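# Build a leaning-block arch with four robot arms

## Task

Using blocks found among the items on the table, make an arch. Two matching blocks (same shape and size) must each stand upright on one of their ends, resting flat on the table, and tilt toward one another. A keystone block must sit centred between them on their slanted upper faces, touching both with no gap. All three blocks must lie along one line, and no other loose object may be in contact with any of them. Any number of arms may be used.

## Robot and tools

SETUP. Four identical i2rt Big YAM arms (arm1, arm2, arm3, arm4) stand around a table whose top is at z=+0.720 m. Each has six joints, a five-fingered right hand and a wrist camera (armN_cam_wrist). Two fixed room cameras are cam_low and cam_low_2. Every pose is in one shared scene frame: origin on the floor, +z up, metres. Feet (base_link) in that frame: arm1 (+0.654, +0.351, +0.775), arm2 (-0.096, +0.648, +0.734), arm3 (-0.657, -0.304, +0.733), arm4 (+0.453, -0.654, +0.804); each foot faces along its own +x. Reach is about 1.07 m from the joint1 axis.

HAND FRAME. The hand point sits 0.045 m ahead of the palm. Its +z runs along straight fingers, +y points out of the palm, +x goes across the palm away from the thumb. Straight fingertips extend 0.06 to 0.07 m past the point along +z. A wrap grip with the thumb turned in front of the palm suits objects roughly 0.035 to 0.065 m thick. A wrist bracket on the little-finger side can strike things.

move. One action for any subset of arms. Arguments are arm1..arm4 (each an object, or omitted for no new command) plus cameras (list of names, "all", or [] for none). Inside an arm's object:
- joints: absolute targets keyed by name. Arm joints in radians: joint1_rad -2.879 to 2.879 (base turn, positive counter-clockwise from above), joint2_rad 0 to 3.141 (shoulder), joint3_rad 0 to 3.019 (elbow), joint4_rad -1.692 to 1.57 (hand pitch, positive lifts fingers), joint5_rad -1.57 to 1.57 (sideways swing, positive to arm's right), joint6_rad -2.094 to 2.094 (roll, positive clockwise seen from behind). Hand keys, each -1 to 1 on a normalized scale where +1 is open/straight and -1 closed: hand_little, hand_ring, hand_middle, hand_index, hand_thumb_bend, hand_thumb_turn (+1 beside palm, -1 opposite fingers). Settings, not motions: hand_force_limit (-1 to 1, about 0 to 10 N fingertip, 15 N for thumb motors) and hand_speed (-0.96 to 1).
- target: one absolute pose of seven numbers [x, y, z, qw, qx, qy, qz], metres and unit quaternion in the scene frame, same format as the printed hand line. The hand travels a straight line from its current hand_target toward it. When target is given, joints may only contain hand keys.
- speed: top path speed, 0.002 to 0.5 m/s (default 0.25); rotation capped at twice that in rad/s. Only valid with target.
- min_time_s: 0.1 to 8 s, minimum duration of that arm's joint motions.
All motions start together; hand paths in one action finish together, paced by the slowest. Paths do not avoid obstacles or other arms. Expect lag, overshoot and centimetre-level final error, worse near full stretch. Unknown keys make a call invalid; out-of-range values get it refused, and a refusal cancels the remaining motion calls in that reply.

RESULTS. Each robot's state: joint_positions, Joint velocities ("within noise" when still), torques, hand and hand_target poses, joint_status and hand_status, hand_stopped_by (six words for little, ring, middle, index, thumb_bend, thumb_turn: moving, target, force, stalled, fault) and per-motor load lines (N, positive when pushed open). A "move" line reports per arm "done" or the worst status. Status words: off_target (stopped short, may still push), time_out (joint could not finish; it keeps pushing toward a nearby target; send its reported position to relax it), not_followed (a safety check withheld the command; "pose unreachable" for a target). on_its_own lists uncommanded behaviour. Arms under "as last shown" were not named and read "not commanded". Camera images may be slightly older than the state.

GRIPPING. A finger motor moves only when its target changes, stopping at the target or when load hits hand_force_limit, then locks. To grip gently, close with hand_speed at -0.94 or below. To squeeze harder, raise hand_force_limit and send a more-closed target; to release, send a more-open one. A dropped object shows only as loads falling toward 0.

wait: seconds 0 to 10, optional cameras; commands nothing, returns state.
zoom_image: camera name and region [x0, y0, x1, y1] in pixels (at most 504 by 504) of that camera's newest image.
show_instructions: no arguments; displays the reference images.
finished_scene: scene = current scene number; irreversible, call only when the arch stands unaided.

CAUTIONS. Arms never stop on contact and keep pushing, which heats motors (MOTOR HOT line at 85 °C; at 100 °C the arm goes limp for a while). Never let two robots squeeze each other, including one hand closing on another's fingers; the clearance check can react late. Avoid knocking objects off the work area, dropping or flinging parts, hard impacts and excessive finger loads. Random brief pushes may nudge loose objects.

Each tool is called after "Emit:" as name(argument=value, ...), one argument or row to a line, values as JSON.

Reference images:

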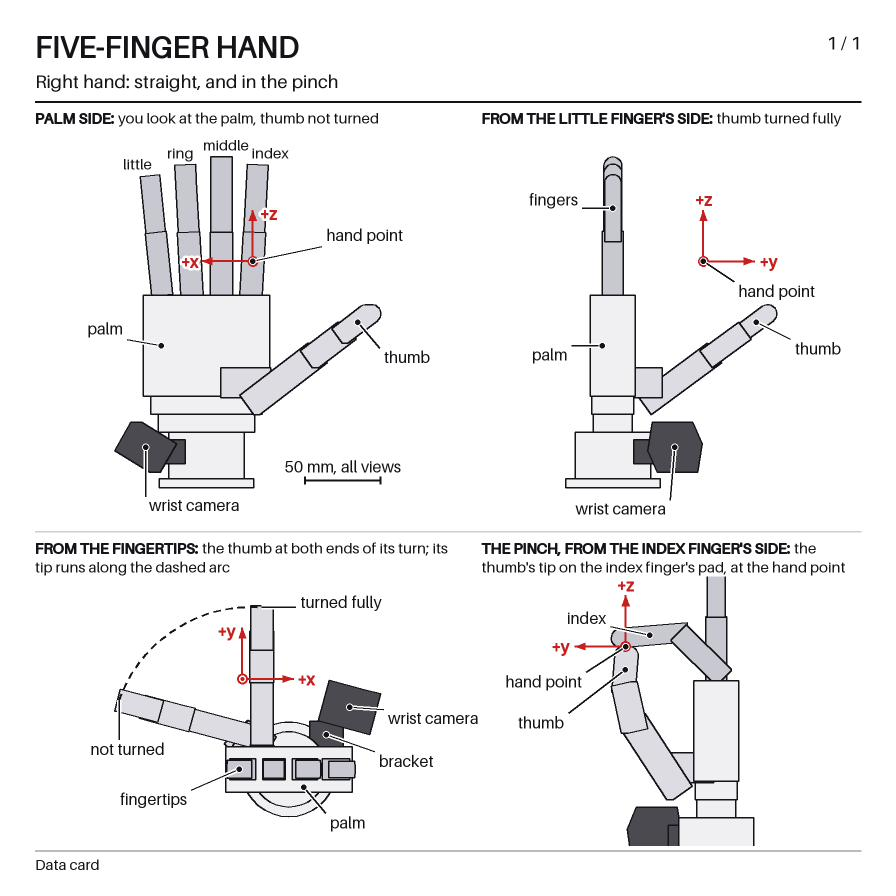

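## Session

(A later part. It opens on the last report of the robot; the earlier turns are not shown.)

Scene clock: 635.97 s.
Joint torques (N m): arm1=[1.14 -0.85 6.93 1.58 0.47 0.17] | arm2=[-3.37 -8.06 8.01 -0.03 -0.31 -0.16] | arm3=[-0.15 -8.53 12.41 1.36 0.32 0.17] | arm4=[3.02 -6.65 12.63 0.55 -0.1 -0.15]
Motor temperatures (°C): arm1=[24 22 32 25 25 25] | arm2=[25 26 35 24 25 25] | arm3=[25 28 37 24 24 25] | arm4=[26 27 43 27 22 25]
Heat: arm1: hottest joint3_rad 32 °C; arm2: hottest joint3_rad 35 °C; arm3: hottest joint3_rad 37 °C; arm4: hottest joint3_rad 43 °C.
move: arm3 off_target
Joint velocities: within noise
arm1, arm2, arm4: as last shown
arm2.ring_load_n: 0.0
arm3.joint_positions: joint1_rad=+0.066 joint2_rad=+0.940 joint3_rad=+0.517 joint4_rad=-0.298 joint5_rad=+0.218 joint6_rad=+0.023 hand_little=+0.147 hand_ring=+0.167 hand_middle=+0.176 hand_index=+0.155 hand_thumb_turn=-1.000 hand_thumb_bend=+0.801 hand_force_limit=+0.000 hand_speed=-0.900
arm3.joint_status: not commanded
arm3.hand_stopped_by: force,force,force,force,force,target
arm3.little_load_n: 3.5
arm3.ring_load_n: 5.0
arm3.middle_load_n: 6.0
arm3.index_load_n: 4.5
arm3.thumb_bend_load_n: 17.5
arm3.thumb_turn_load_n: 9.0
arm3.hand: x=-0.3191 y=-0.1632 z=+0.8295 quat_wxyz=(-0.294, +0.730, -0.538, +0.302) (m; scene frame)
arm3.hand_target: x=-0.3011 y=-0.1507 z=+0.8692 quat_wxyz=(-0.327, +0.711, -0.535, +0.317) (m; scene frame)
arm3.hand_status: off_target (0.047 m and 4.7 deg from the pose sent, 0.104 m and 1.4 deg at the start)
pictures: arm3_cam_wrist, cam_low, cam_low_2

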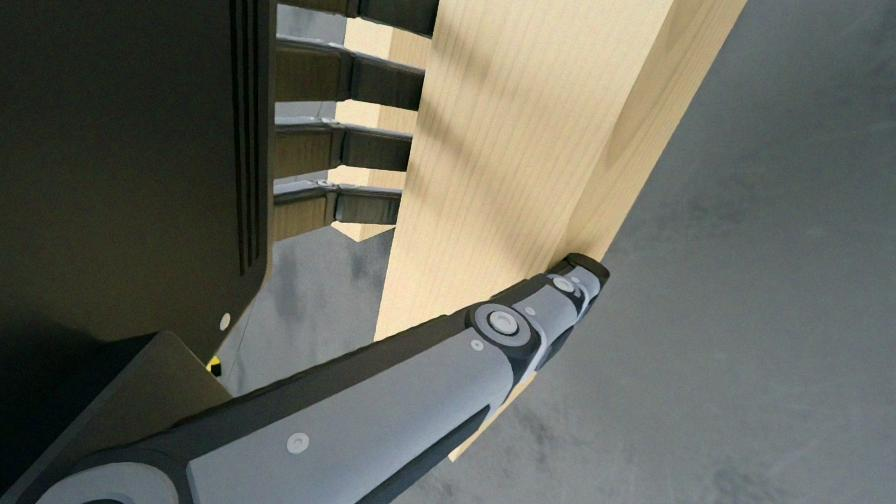

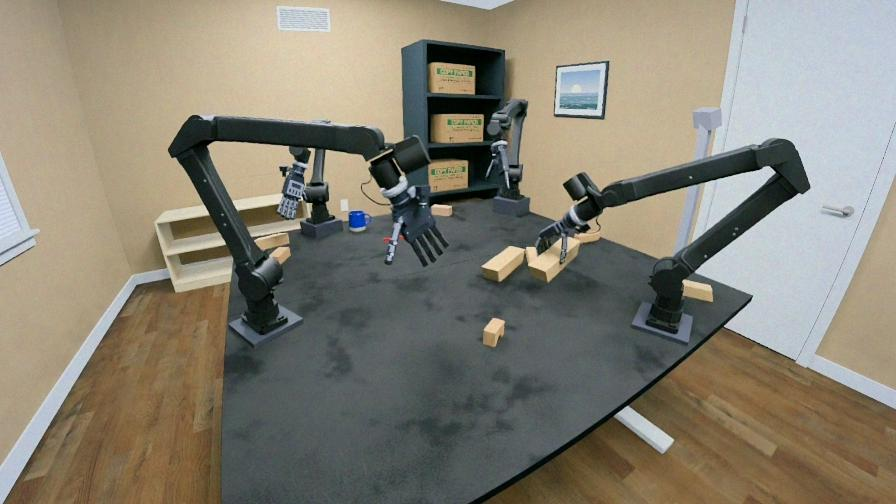

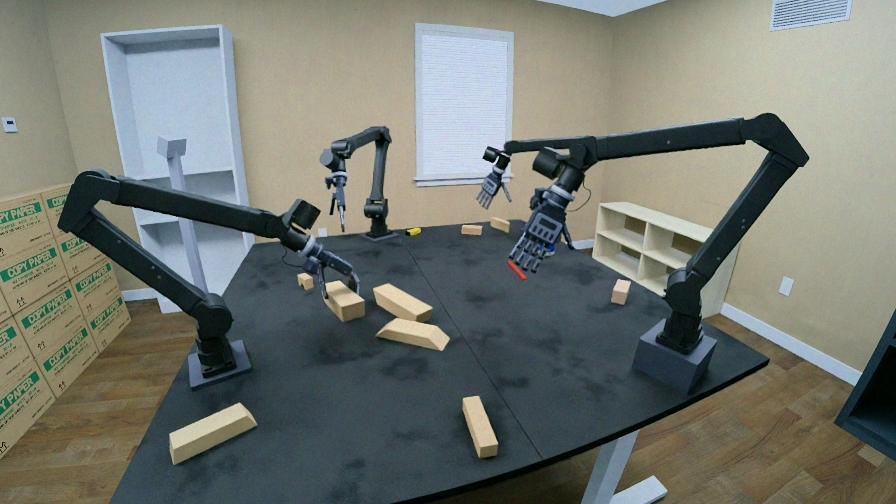

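Emit:
move(
  arm3={"target":[-0.30,-0.12,1.03,0.3266,-0.7125,0.5334,-0.3178],"speed":0.15},
)

Emit:
move(
  arm3={"target":[-0.25,0.02,1.03,-0.0144,-0.7324,0.1207,-0.6699],"speed":0.15},
  cameras=["all"],
)

Emit:
zoom_image(
  camera="cam_low",
  region=[420, 120, 640, 300],
)

Emit:
zoom_image(
  camera="cam_low_2",
  region=[260, 160, 460, 360],
)

Scene clock: 689.57 s.
Joint torques (N m): arm1=[1.03 -0.91 6.94 1.54 0.46 0.17] | arm2=[-3.43 -8.41 8.02 -0.13 -0.33 -0.16] | arm3=[-0.91 -6.36 12.98 1.33 0.43 0.17] | arm4=[3.08 -6.65 12.63 0.54 -0.1 -0.15]
Motor temperatures (°C): arm1=[24 22 33 25 25 25] | arm2=[25 26 35 24 25 25] | arm3=[25 27 47 24 24 25] | arm4=[26 26 46 26 22 25]
Heat: arm1: hottest joint3_rad 33 °C; arm2: hottest joint3_rad 35 °C; arm3: hottest joint3_rad 47 °C; arm4: hottest joint3_rad 46 °C.
move: arm3 off_target
Joint velocities: within noise
arm1.joint_positions: joint1_rad=-0.715 joint2_rad=+0.781 joint3_rad=+0.639 joint4_rad=-1.053 joint5_rad=+0.310 joint6_rad=-0.961 hand_little=+1.000 hand_ring=+1.000 hand_middle=+1.000 hand_index=+1.000 hand_thumb_turn=+1.000 hand_thumb_bend=+1.000 hand_force_limit=+0.000 hand_speed=-0.800
arm1.joint_status: not commanded
arm1.hand_stopped_by: target,target,target,target,target,target
arm1.little_load_n: 0.0
arm1.ring_load_n: 0.0
arm1.middle_load_n: 0.0
arm1.index_load_n: 0.0
arm1.thumb_bend_load_n: 0.0
arm1.thumb_turn_load_n: 0.0
arm1.hand: x=+0.4844 y=+0.5075 z=+0.9167 quat_wxyz=(+0.210, -0.473, -0.846, -0.130) (m; scene frame)
arm1.hand_target: x=+0.4806 y=+0.5101 z=+0.9207 quat_wxyz=(+0.224, -0.483, -0.836, -0.129) (m; scene frame)
arm1.hand_status: not commanded
arm2.joint_positions: joint1_rad=-0.983 joint2_rad=+1.226 joint3_rad=+1.102 joint4_rad=-0.977 joint5_rad=-0.250 joint6_rad=-2.021 hand_little=+1.000 hand_ring=+1.000 hand_middle=+1.000 hand_index=+1.000 hand_thumb_turn=+1.000 hand_thumb_bend=+1.000 hand_force_limit=+0.000 hand_speed=-0.800
arm2.joint_status: not commanded
arm2.hand_stopped_by: target,target,target,target,target,target
arm2.little_load_n: 0.0
arm2.ring_load_n: 0.0
arm2.middle_load_n: 0.0
arm2.index_load_n: 0.0
arm2.thumb_bend_load_n: 0.0
arm2.thumb_turn_load_n: 0.0
arm2.hand: x=-0.3410 y=+0.2556 z=+0.9469 quat_wxyz=(+0.185, +0.680, -0.686, +0.184) (m; scene frame)
arm2.hand_target: x=-0.3418 y=+0.2612 z=+0.9491 quat_wxyz=(+0.182, +0.681, -0.685, +0.183) (m; scene frame)
arm2.hand_status: not commanded
arm3.joint_positions: joint1_rad=+0.164 joint2_rad=+0.907 joint3_rad=+0.941 joint4_rad=-0.744 joint5_rad=+0.295 joint6_rad=+0.078 hand_little=+0.147 hand_ring=+0.167 hand_middle=+0.176 hand_index=+0.155 hand_thumb_turn=-1.000 hand_thumb_bend=+0.801 hand_force_limit=+0.000 hand_speed=-0.900
arm3.joint_status: not commanded
arm3.hand_stopped_by: force,force,force,force,force,target
arm3.little_load_n: 3.0
arm3.ring_load_n: 4.5
arm3.middle_load_n: 6.0
arm3.index_load_n: 4.5
arm3.thumb_bend_load_n: 17.5
arm3.thumb_turn_load_n: 9.0
arm3.hand: x=-0.3067 y=-0.1285 z=+0.9969 quat_wxyz=(-0.302, +0.727, -0.532, +0.311) (m; scene frame)
arm3.hand_target: x=-0.2992 y=-0.1197 z=+1.0291 quat_wxyz=(-0.327, +0.713, -0.533, +0.318) (m; scene frame)
arm3.hand_status: off_target (0.035 m and 3.4 deg from the pose sent, 0.206 m and 4.7 deg at the start)
arm4: as last shown
pictures: none

Scene clock: 695.17 s.
Joint torques (N m): arm1=[1.03 -1.03 6.93 1.58 0.46 0.17] | arm2=[-3.25 -7.94 8.03 -0.09 -0.34 -0.18] | arm3=[-2.08 -16.91 9.89 2.8 0.66 -0.56] | arm4=[3.08 -6.65 12.63 0.55 -0.1 -0.15]
Motor temperatures (°C): arm1=[24 22 33 25 25 25] | arm2=[25 26 36 24 25 25] | arm3=[25 28 46 24 24 25] | arm4=[26 26 46 26 22 25]
Heat: arm1: hottest joint3_rad 33 °C; arm2: hottest joint3_rad 36 °C; arm3: hottest joint3_rad 46 °C; arm4: hottest joint3_rad 46 °C.
move: arm3 off_target
Joint velocities: within noise
arm1, arm2: as last shown
arm3.joint_positions: joint1_rad=+0.691 joint2_rad=+1.453 joint3_rad=+1.063 joint4_rad=+0.046 joint5_rad=+1.221 joint6_rad=-1.098 hand_little=+0.147 hand_ring=+0.167 hand_middle=+0.176 hand_index=+0.155 hand_thumb_turn=-1.000 hand_thumb_bend=+0.801 hand_force_limit=+0.000 hand_speed=-0.900
arm3.joint_status: not commanded
arm3.hand_stopped_by: force,force,force,force,force,target
arm3.little_load_n: 2.0
arm3.ring_load_n: 3.5
arm3.middle_load_n: 6.0
arm3.index_load_n: 6.0
arm3.thumb_bend_load_n: 17.0
arm3.thumb_turn_load_n: 10.0
arm3.hand: x=-0.2492 y=+0.0124 z=+1.0160 quat_wxyz=(+0.014, +0.736, -0.126, +0.665) (m; scene frame)
arm3.hand_target: x=-0.2492 y=+0.0201 z=+1.0303 quat_wxyz=(+0.016, +0.731, -0.119, +0.671) (m; scene frame)
arm3.hand_status: off_target (0.016 m and 0.9 deg from the pose sent, 0.162 m and 73.6 deg at the start)
arm4.joint_positions: joint1_rad=+0.353 joint2_rad=+1.137 joint3_rad=+0.939 joint4_rad=-0.955 joint5_rad=-0.233 joint6_rad=-2.078 hand_little=+1.000 hand_ring=+1.000 hand_middle=+1.000 hand_index=+1.000 hand_thumb_turn=+1.000 hand_thumb_bend=+1.000 hand_force_limit=+0.000 hand_speed=-0.800
arm4.joint_status: not commanded
arm4.hand_stopped_by: target,target,target,target,target,target
arm4.little_load_n: 0.0
arm4.ring_load_n: 0.0
arm4.middle_load_n: 0.0
arm4.index_load_n: 0.0
arm4.thumb_bend_load_n: 0.0
arm4.thumb_turn_load_n: 0.0
arm4.hand: x=+0.2151 y=-0.3135 z=+0.9746 quat_wxyz=(-0.231, +0.170, +0.957, +0.041) (m; scene frame)
arm4.hand_target: x=+0.2016 y=-0.3011 z=+0.9996 quat_wxyz=(-0.244, +0.156, +0.956, +0.056) (m; scene frame)
arm4.hand_status: not commanded
pictures: arm1_cam_wrist, arm2_cam_wrist, arm3_cam_wrist, arm4_cam_wrist, cam_low, cam_low_2

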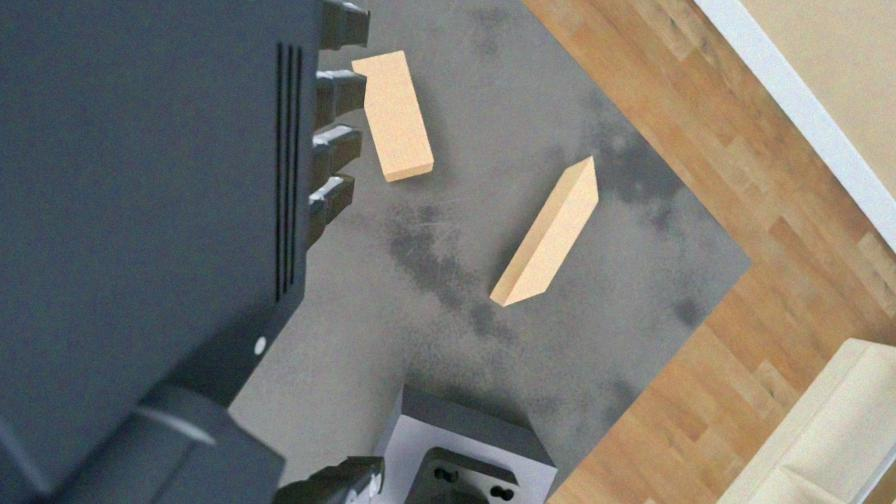

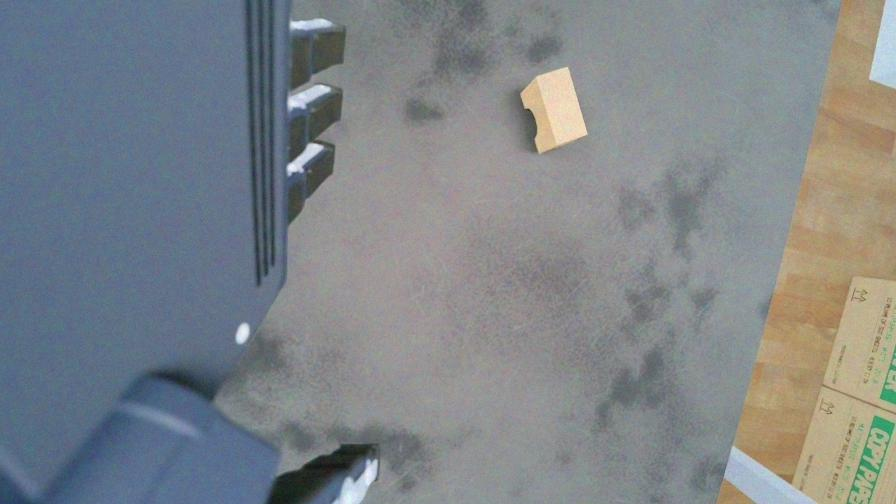

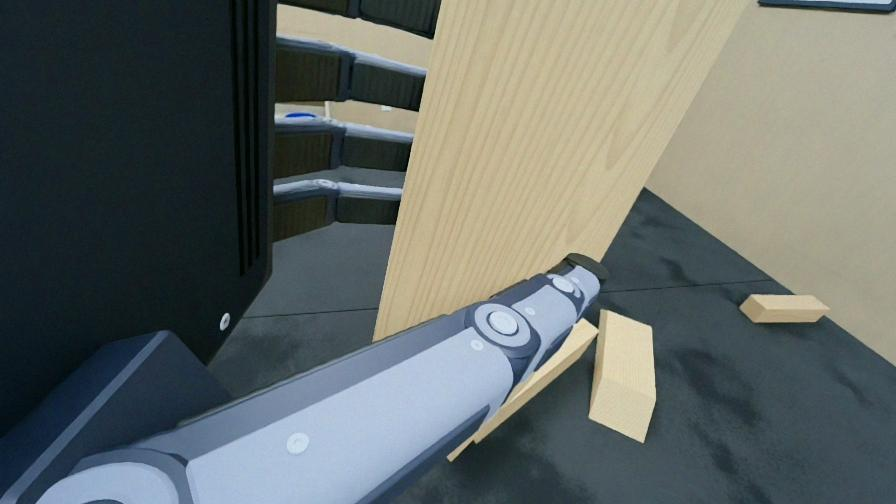

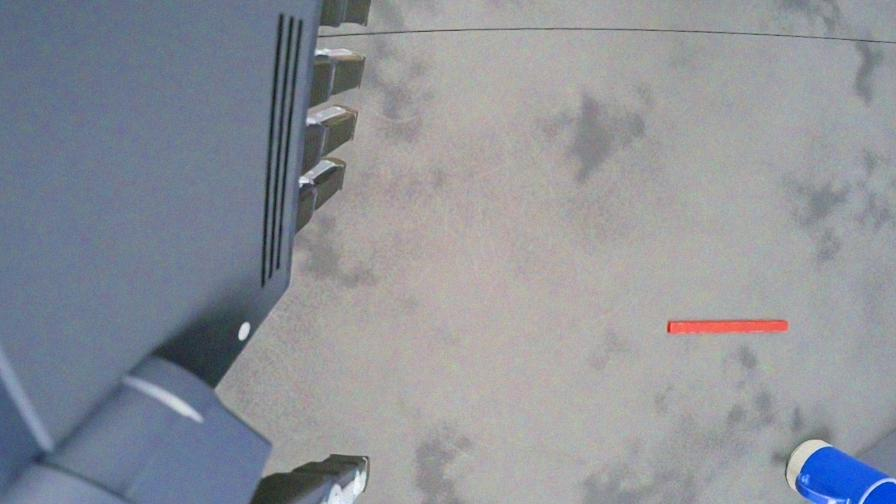

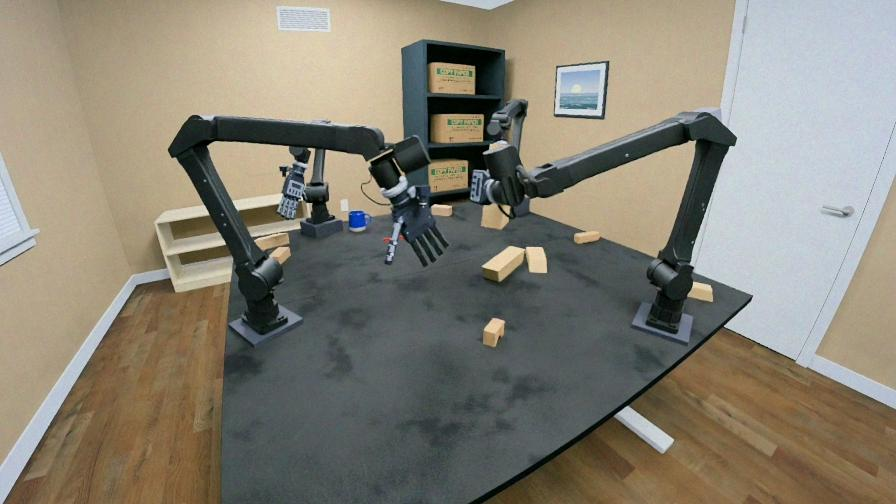

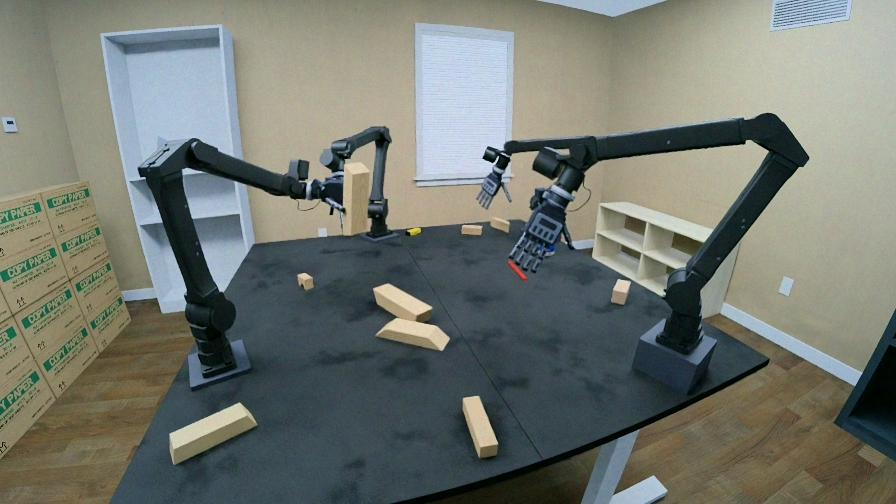

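Scaled by 2.291 from the camera's 896x504 image, which has a finer 1280x720 frame.

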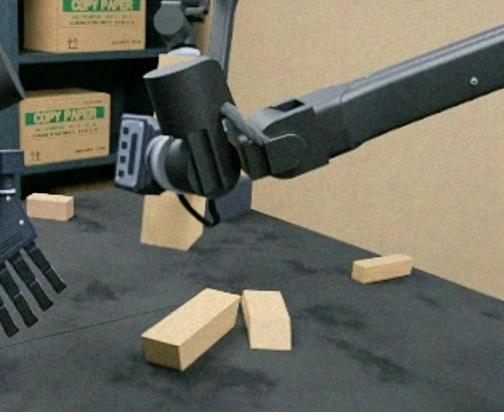

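Scaled by 2.520 from the camera's 896x504 image, which has a finer 1280x720 frame.

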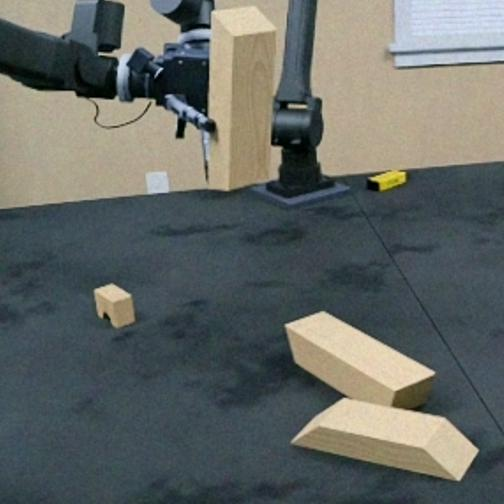

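Emit:
move(
  arm1={"target":[0.046,0.114,1.0,-0.7998,-0.1241,0.5600,-0.1773]},
  cameras=["arm1_cam_wrist"],
)

Emit:
zoom_image(
  camera="arm1_cam_wrist",
  region=[350, 50, 800, 450],
)

Scene clock: 718.13 s.
Joint torques (N m): arm1=[0.73 -11.11 6.32 2.56 -0.08 -0.22] | arm2=[-3.55 -8.35 7.98 -0.03 -0.34 -0.16] | arm3=[-0.85 -16.56 9.69 3.07 0.65 -0.59] | arm4=[3.02 -6.77 12.64 0.54 -0.1 -0.15]
Motor temperatures (°C): arm1=[24 22 33 25 25 25] | arm2=[25 26 36 24 25 25] | arm3=[25 29 44 24 24 26] | arm4=[26 26 47 26 22 25]
Heat: arm1: hottest joint3_rad 33 °C; arm2: hottest joint3_rad 36 °C; arm3: hottest joint3_rad 44 °C; arm4: hottest joint3_rad 47 °C.
move: arm1 off_target
Joint velocities: within noise
arm1.joint_positions: joint1_rad=+0.111 joint2_rad=+1.819 joint3_rad=+0.791 joint4_rad=+1.315 joint5_rad=+0.032 joint6_rad=-1.558 hand_little=+1.000 hand_ring=+1.000 hand_middle=+1.000 hand_index=+1.000 hand_thumb_turn=+1.000 hand_thumb_bend=+1.000 hand_force_limit=+0.000 hand_speed=-0.800
arm1.joint_status: not commanded
arm1.hand_stopped_by: target,target,target,target,target,target
arm1.little_load_n: 0.0
arm1.ring_load_n: 0.0
arm1.middle_load_n: 0.0
arm1.index_load_n: 0.0
arm1.thumb_bend_load_n: 0.0
arm1.thumb_turn_load_n: 0.0
arm1.hand: x=+0.0545 y=+0.1128 z=+0.9762 quat_wxyz=(+0.781, +0.131, -0.583, +0.180) (m; scene frame)
arm1.hand_target: x=+0.0464 y=+0.1142 z=+0.9959 quat_wxyz=(+0.797, +0.130, -0.563, +0.175) (m; scene frame)
arm1.hand_status: off_target (0.025 m and 3.5 deg from the pose sent, 0.595 m and 111.9 deg at the start)
arm2, arm3, arm4: as last shown
arm2.little_load_n: -0.5
arm3.joint_positions: joint1_rad=+0.691 joint2_rad=+1.453 joint3_rad=+1.063 joint4_rad=+0.048 joint5_rad=+1.221 joint6_rad=-1.098 hand_little=+0.147 hand_ring=+0.167 hand_middle=+0.176 hand_index=+0.155 hand_thumb_turn=-1.000 hand_thumb_bend=+0.801 hand_force_limit=+0.000 hand_speed=-0.900
arm3.hand: x=-0.2491 y=+0.0125 z=+1.0161 quat_wxyz=(+0.014, +0.736, -0.126, +0.665) (m; scene frame)
arm3.hand_target: x=-0.2491 y=+0.0203 z=+1.0304 quat_wxyz=(+0.015, +0.731, -0.119, +0.672) (m; scene frame)
pictures: arm1_cam_wrist

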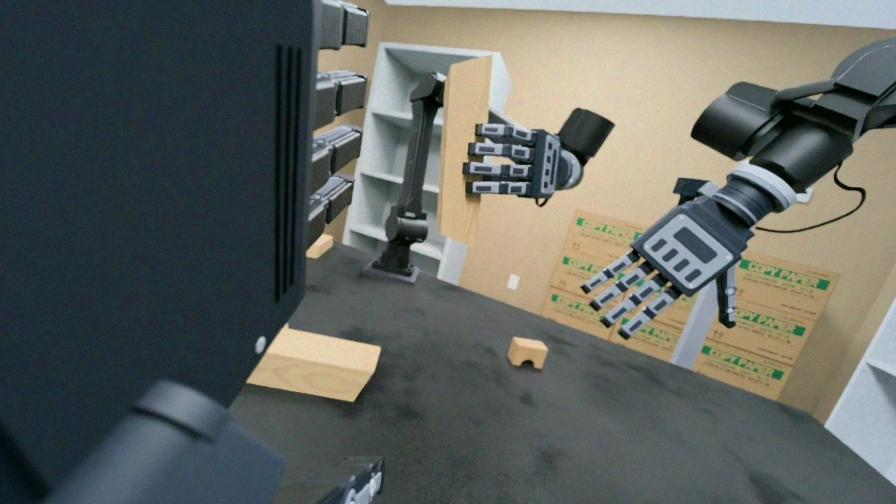

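Scaled by 1.120 from the camera's 896x504 image, which has a finer 1280x720 frame.

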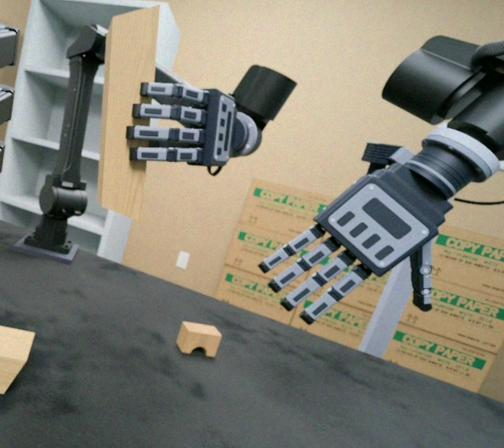

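Emit:
zoom_image(
  camera="arm1_cam_wrist",
  region=[400, 30, 600, 260],
)

Emit:
zoom_image(
  camera="arm1_cam_wrist",
  region=[240, 300, 400, 420],
)

Scaled by 2.191 from the camera's 896x504 image, which has a finer 1280x720 frame.

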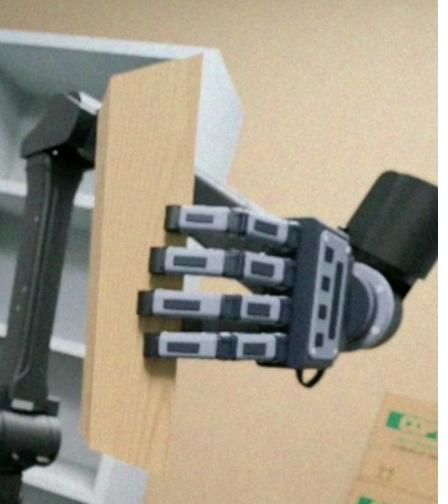

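Scaled by 3.150 from the camera's 896x504 image, which has a finer 1280x720 frame.

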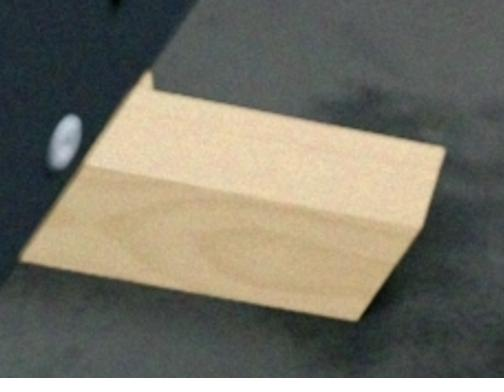

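Emit:
move(
  arm4={"target":[0.36,-0.36,1.05,-0.244,0.156,0.955,0.055]},
)

Emit:
move(
  arm1={"target":[0.041,-0.202,0.87,-0.7627,-0.1678,0.5852,-0.2187]},
  cameras=["arm1_cam_wrist","arm4_cam_wrist"],
)

Emit:
zoom_image(
  camera="arm1_cam_wrist",
  region=[300, 100, 750, 400],
)

Scene clock: 751.93 s.
Joint torques (N m): arm1=[0.67 -11.05 6.37 2.55 -0.08 -0.21] | arm2=[-3.43 -7.71 8.03 -0.06 -0.34 -0.16] | arm3=[-1.2 -15.56 9.58 2.65 0.65 -0.61] | arm4=[1.9 -2.26 8.16 0.64 -0.02 -0.15]
Motor temperatures (°C): arm1=[24 23 32 25 25 25] | arm2=[25 26 36 24 25 25] | arm3=[25 30 42 24 25 26] | arm4=[26 26 47 26 22 25]
Heat: arm1: hottest joint3_rad 32 °C; arm2: hottest joint3_rad 36 °C; arm3: hottest joint3_rad 42 °C; arm4: hottest joint3_rad 47 °C.
move: arm4 off_target
Joint velocities: within noise
arm1, arm2, arm3: as last shown
arm2.little_load_n: 0.0
arm3.little_load_n: 1.5
arm4.joint_positions: joint1_rad=+0.126 joint2_rad=+0.782 joint3_rad=+0.919 joint4_rad=-1.241 joint5_rad=-0.168 joint6_rad=-2.078 hand_little=+1.000 hand_ring=+1.000 hand_middle=+1.000 hand_index=+1.000 hand_thumb_turn=+1.000 hand_thumb_bend=+1.000 hand_force_limit=+0.000 hand_speed=-0.800
arm4.joint_status: not commanded
arm4.hand_stopped_by: target,target,target,target,target,target
arm4.little_load_n: 0.0
arm4.ring_load_n: 0.0
arm4.middle_load_n: 0.0
arm4.index_load_n: 0.0
arm4.thumb_bend_load_n: 0.0
arm4.thumb_turn_load_n: 0.0
arm4.hand: x=+0.3553 y=-0.3595 z=+1.0523 quat_wxyz=(-0.217, +0.281, +0.929, +0.106) (m; scene frame)
arm4.hand_target: x=+0.3575 y=-0.3608 z=+1.0504 quat_wxyz=(-0.210, +0.277, +0.932, +0.104) (m; scene frame)
arm4.hand_status: off_target (0.005 m and 16.1 deg from the pose sent, 0.170 m and 2.8 deg at the start; a joint's target at an end of its range on 39 of 39 steps)
pictures: none

Scene clock: 753.97 s.
Joint torques (N m): arm1=[0.91 -17.79 7.23 1.22 0.1 -0.23] | arm2=[-3.31 -7.41 8.05 -0.02 -0.33 -0.18] | arm3=[-1.03 -16.85 9.94 2.77 0.64 -0.56] | arm4=[2.02 -2.26 8.16 0.64 -0.02 -0.15]
Motor temperatures (°C): arm1=[24 23 32 25 25 25] | arm2=[25 26 36 24 25 25] | arm3=[25 30 42 24 25 26] | arm4=[26 26 47 26 22 25]
Heat: arm1: hottest joint3_rad 32 °C; arm2: hottest joint3_rad 36 °C; arm3: hottest joint3_rad 42 °C; arm4: hottest joint3_rad 47 °C.
move: arm1 off_target
Joint velocities: within noise
arm1.joint_positions: joint1_rad=+0.516 joint2_rad=+2.347 joint3_rad=+1.425 joint4_rad=+1.174 joint5_rad=+0.313 joint6_rad=-1.630 hand_little=+1.000 hand_ring=+1.000 hand_middle=+1.000 hand_index=+1.000 hand_thumb_turn=+1.000 hand_thumb_bend=+1.000 hand_force_limit=+0.000 hand_speed=-0.800
arm1.joint_status: not commanded
arm1.hand_stopped_by: target,target,target,target,target,target
arm1.little_load_n: 0.0
arm1.ring_load_n: 0.0
arm1.middle_load_n: 0.0
arm1.index_load_n: 0.0
arm1.thumb_bend_load_n: 0.0
arm1.thumb_turn_load_n: 0.0
arm1.hand: x=+0.0508 y=-0.1958 z=+0.8554 quat_wxyz=(+0.755, +0.171, -0.593, +0.220) (m; scene frame)
arm1.hand_target: x=+0.0425 y=-0.1996 z=+0.8679 quat_wxyz=(+0.763, +0.169, -0.586, +0.215) (m; scene frame)
arm1.hand_status: off_target (0.019 m and 1.3 deg from the pose sent, 0.332 m and 6.4 deg at the start)
arm2, arm3, arm4: as last shown
arm3.ring_load_n: 4.0
arm3.middle_load_n: 6.5
pictures: arm1_cam_wrist, arm4_cam_wrist

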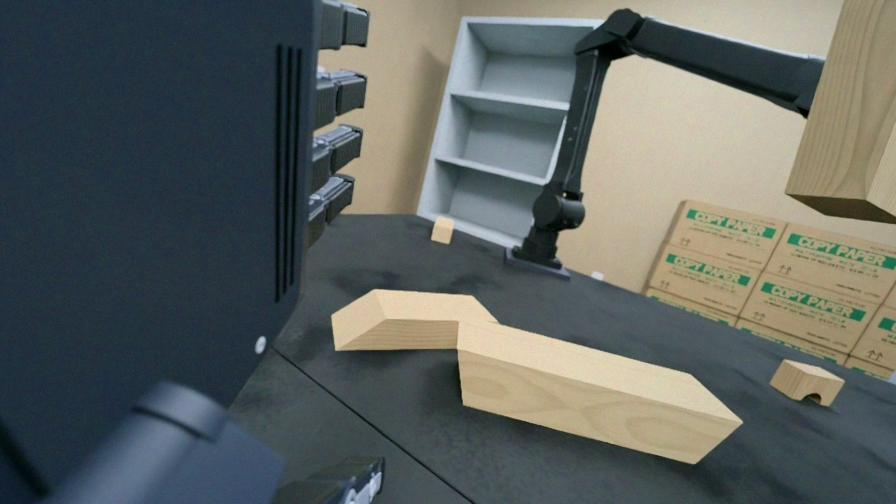

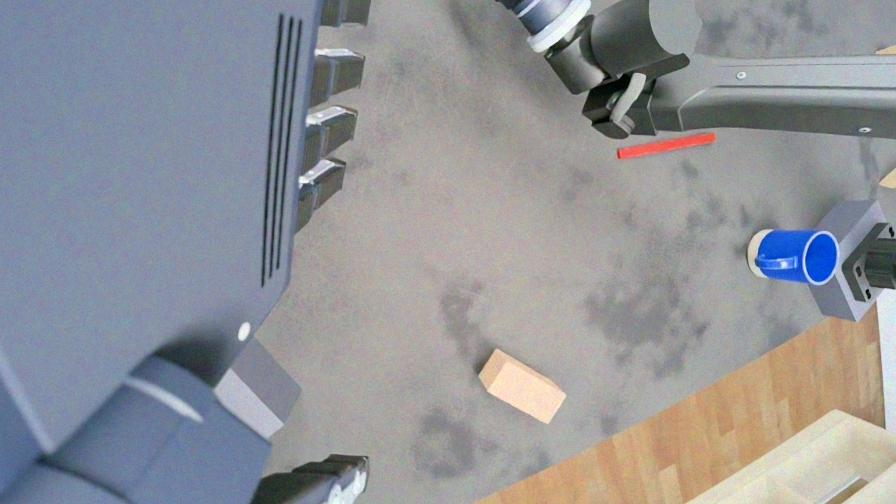

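Scaled by 1.120 from the camera's 896x504 image, which has a finer 1280x720 frame.

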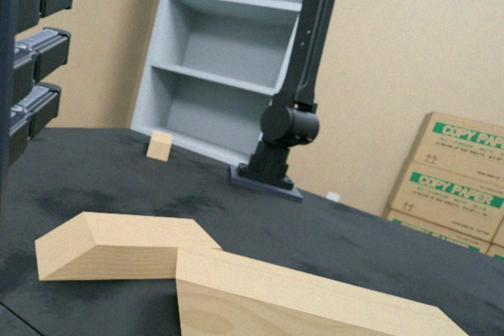

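Emit:
zoom_image(
  camera="arm1_cam_wrist",
  region=[320, 270, 540, 370],
)

Emit:
zoom_image(
  camera="arm1_cam_wrist",
  region=[440, 300, 760, 480],
)

Scaled by 2.291 from the camera's 896x504 image, which has a finer 1280x720 frame.

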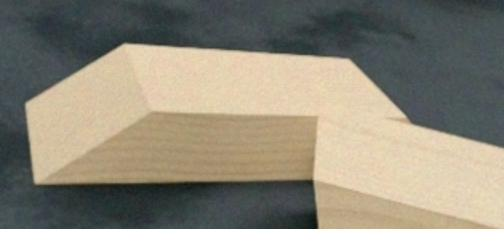

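Scaled by 1.575 from the camera's 896x504 image, which has a finer 1280x720 frame.

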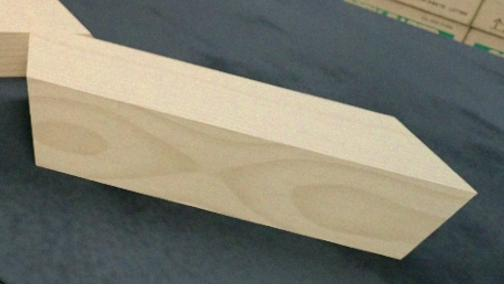

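Emit:
move(
  arm1={"target":[0.36,0.22,1.05,-0.7627,-0.1678,0.5852,-0.2187]},
  arm3={"target":[-0.36,0.0,1.04,-0.0144,-0.7324,0.1207,-0.6699],"speed":0.15},
)

Emit:
move(
  arm4={"target":[-0.11,-0.135,0.92,0.2439,-0.4788,-0.7514,0.3829],"joints":{"hand_speed":0.2,"hand_thumb_turn":-1,"hand_index":0.6,"hand_middle":0.6,"hand_ring":0.6,"hand_little":0.6,"hand_thumb_bend":1}},
  cameras=["arm4_cam_wrist","cam_low","cam_low_2"],
)

Scene clock: 976.37 s.
Joint torques (N m): arm1=[0.85 3.49 9.28 1.2 -0.11 0.15] | arm2=[-3.49 -8.29 8.09 -0.02 -0.36 -0.18] | arm3=[-1.44 -15.74 10.28 0.55 1.27 -0.05] | arm4=[1.96 -2.37 8.13 0.66 -0.02 -0.15]
Motor temperatures (°C): arm1=[24 32 33 25 25 25] | arm2=[24 26 37 24 25 25] | arm3=[25 31 41 24 26 26] | arm4=[25 25 41 26 22 25]
Heat: arm1: hottest joint3_rad 33 °C; arm2: hottest joint3_rad 37 °C; arm3: hottest joint3_rad 41 °C; arm4: hottest joint3_rad 41 °C.
move: arm1 done; arm3 off_target
Joint velocities: within noise
arm1.joint_positions: joint1_rad=+0.282 joint2_rad=+0.278 joint3_rad=+0.087 joint4_rad=+0.451 joint5_rad=+0.095 joint6_rad=-1.592 hand_little=+1.000 hand_ring=+1.000 hand_middle=+1.000 hand_index=+1.000 hand_thumb_turn=+1.000 hand_thumb_bend=+1.000 hand_force_limit=+0.000 hand_speed=-0.800
arm1.joint_status: not commanded
arm1.hand_stopped_by: target,target,target,target,target,target
arm1.little_load_n: 0.0
arm1.ring_load_n: 0.5
arm1.middle_load_n: 0.0
arm1.index_load_n: 0.0
arm1.thumb_bend_load_n: 0.0
arm1.thumb_turn_load_n: 0.0
arm1.hand: x=+0.3598 y=+0.2231 z=+1.0424 quat_wxyz=(+0.764, +0.170, -0.585, +0.212) (m; scene frame)
arm1.hand_target: x=+0.3576 y=+0.2230 z=+1.0558 quat_wxyz=(+0.767, +0.162, -0.582, +0.218) (m; scene frame)
arm1.hand_status: done (0.008 m and 0.8 deg from the pose sent, 0.554 m and 1.3 deg at the start)
arm2, arm4: as last shown
arm2.index_load_n: -0.5
arm3.joint_positions: joint1_rad=+0.905 joint2_rad=+1.324 joint3_rad=+1.004 joint4_rad=-0.439 joint5_rad=+1.402 joint6_rad=-0.715 hand_little=+0.147 hand_ring=+0.167 hand_middle=+0.176 hand_index=+0.155 hand_thumb_turn=-1.000 hand_thumb_bend=+0.801 hand_force_limit=+0.000 hand_speed=-0.900
arm3.joint_status: not commanded
arm3.hand_stopped_by: force,force,force,force,force,target
arm3.little_load_n: 1.5
arm3.ring_load_n: 3.5
arm3.middle_load_n: 6.0
arm3.index_load_n: 6.5
arm3.thumb_bend_load_n: 16.5
arm3.thumb_turn_load_n: 10.0
arm3.hand: x=-0.3569 y=-0.0020 z=+1.0170 quat_wxyz=(+0.027, +0.739, -0.107, +0.664) (m; scene frame)
arm3.hand_target: x=-0.3597 y=-0.0015 z=+1.0404 quat_wxyz=(+0.015, +0.732, -0.120, +0.671) (m; scene frame)
arm3.hand_status: off_target (0.023 m and 2.3 deg from the pose sent, 0.114 m and 1.0 deg at the start)
pictures: none

Scene clock: 979.70 s.
Joint torques (N m): arm1=[0.79 3.55 9.25 1.21 -0.11 0.16] | arm2=[-3.19 -8.53 8.01 0.08 -0.36 -0.19] | arm3=[-1.08 -15.74 10.22 0.64 1.21 -0.05] | arm4=[3.14 -25.99 12.66 0.23 -0.95 0.14]
Motor temperatures (°C): arm1=[24 32 34 25 25 25] | arm2=[24 26 37 24 25 25] | arm3=[25 31 41 24 26 26] | arm4=[25 25 41 26 22 25]
Heat: arm1: hottest joint3_rad 34 °C; arm2: hottest joint3_rad 37 °C; arm3: hottest joint3_rad 41 °C; arm4: hottest joint3_rad 41 °C.
move: arm4 off_target
Joint velocities: within noise
arm1, arm2, arm3: as last shown
arm1.ring_load_n: 0.0
arm1.middle_load_n: -0.5
arm2.index_load_n: 0.0
arm3.joint_positions: joint1_rad=+0.905 joint2_rad=+1.324 joint3_rad=+1.004 joint4_rad=-0.439 joint5_rad=+1.402 joint6_rad=-0.713 hand_little=+0.147 hand_ring=+0.167 hand_middle=+0.176 hand_index=+0.155 hand_thumb_turn=-1.000 hand_thumb_bend=+0.801 hand_force_limit=+0.000 hand_speed=-0.900
arm3.ring_load_n: 4.0
arm3.index_load_n: 6.0
arm3.hand: x=-0.3569 y=-0.0019 z=+1.0169 quat_wxyz=(+0.027, +0.739, -0.108, +0.664) (m; scene frame)
arm4.joint_positions: joint1_rad=+0.343 joint2_rad=+2.424 joint3_rad=+2.438 joint4_rad=-1.327 joint5_rad=-0.886 joint6_rad=-1.217 hand_little=+0.600 hand_ring=+0.600 hand_middle=+0.600 hand_index=+0.600 hand_thumb_turn=-1.000 hand_thumb_bend=+1.000 hand_force_limit=+0.000 hand_speed=+0.200
arm4.joint_status: all done
arm4.hand_stopped_by: target,target,target,target,target,target
arm4.little_load_n: 0.0
arm4.ring_load_n: 0.0
arm4.middle_load_n: 0.0
arm4.index_load_n: 0.0
arm4.thumb_bend_load_n: 0.0
arm4.thumb_turn_load_n: 0.0
arm4.hand: x=-0.0968 y=-0.1368 z=+0.8960 quat_wxyz=(-0.228, +0.487, +0.752, -0.382) (m; scene frame)
arm4.hand_target: x=-0.1079 y=-0.1341 z=+0.9175 quat_wxyz=(-0.243, +0.479, +0.753, -0.380) (m; scene frame)
arm4.hand_status: off_target (0.027 m and 2.1 deg from the pose sent, 0.533 m and 64.7 deg at the start)
pictures: arm4_cam_wrist, cam_low, cam_low_2

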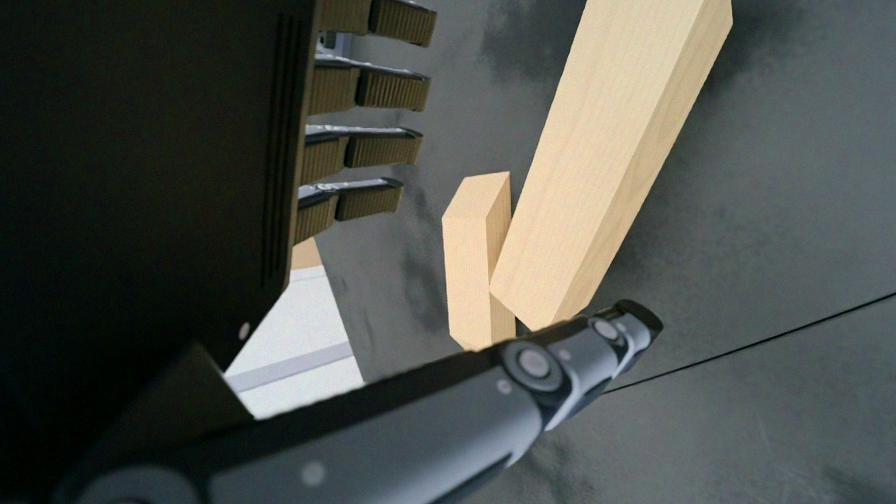

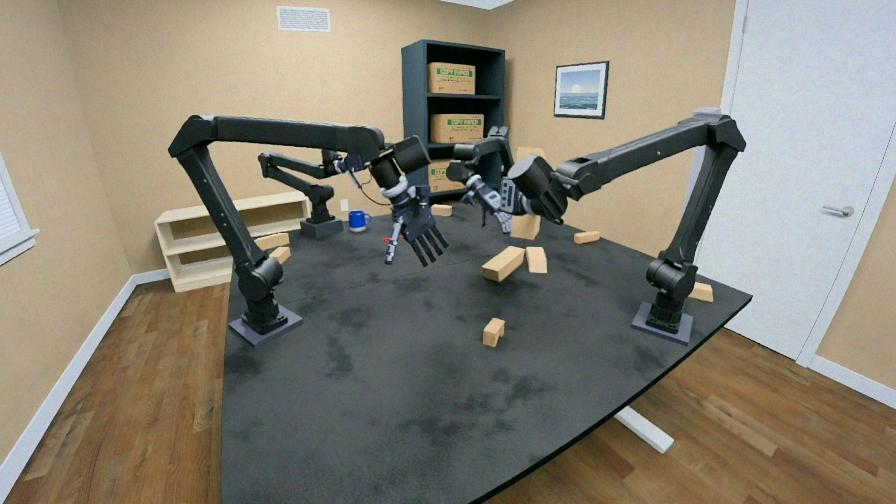

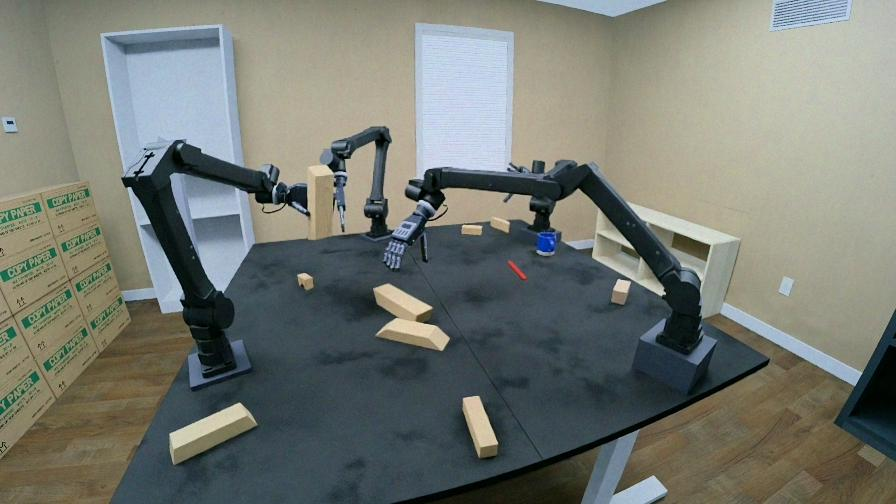

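Emit:
move(
  arm4={"target":[-0.134,-0.150,0.79,0.2439,-0.4788,-0.7514,0.3829],"speed":0.12},
  cameras=["arm4_cam_wrist"],
)

Scene clock: 1005.13 s.
Joint torques (N m): arm1=[0.85 3.49 9.25 1.18 -0.11 0.15] | arm2=[-3.02 -8 8.03 -0.05 -0.34 -0.17] | arm3=[-0.15 -16.26 10 0.35 1.33 -0.07] | arm4=[3.25 -27.93 7.71 1.32 -0.65 0.17]
Motor temperatures (°C): arm1=[24 28 35 25 25 25] | arm2=[24 26 37 24 25 25] | arm3=[25 30 40 24 27 26] | arm4=[25 32 46 26 23 25]
Heat: arm1: hottest joint3_rad 35 °C; arm2: hottest joint3_rad 37 °C; arm3: hottest joint3_rad 40 °C; arm4: hottest joint3_rad 46 °C.
move: arm4 done
Joint velocities: within noise
arm1, arm2, arm3: as last shown
arm1.middle_load_n: 0.0
arm3.ring_load_n: 3.5
arm3.thumb_bend_load_n: 17.0
arm4.joint_positions: joint1_rad=+0.379 joint2_rad=+2.481 joint3_rad=+2.253 joint4_rad=-1.015 joint5_rad=-0.888 joint6_rad=-1.161 hand_little=+0.600 hand_ring=+0.600 hand_middle=+0.600 hand_index=+0.600 hand_thumb_turn=-1.000 hand_thumb_bend=+1.000 hand_force_limit=+0.000 hand_speed=+0.200
arm4.joint_status: not commanded
arm4.hand_stopped_by: target,target,target,target,target,target
arm4.little_load_n: 0.0
arm4.ring_load_n: 0.0
arm4.middle_load_n: 0.0
arm4.index_load_n: 0.0
arm4.thumb_bend_load_n: 0.0
arm4.thumb_turn_load_n: 0.0
arm4.hand: x=-0.1259 y=-0.1480 z=+0.7888 quat_wxyz=(-0.241, +0.480, +0.751, -0.383) (m; scene frame)
arm4.hand_target: x=-0.1327 y=-0.1507 z=+0.7898 quat_wxyz=(-0.243, +0.479, +0.751, -0.384) (m; scene frame)
arm4.hand_status: done (0.008 m and 0.4 deg from the pose sent, 0.113 m and 2.1 deg at the start)
pictures: arm4_cam_wrist

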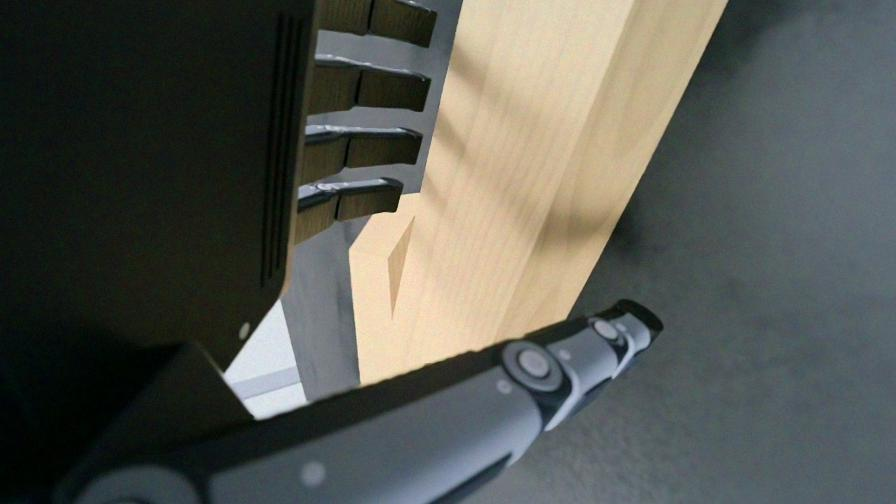

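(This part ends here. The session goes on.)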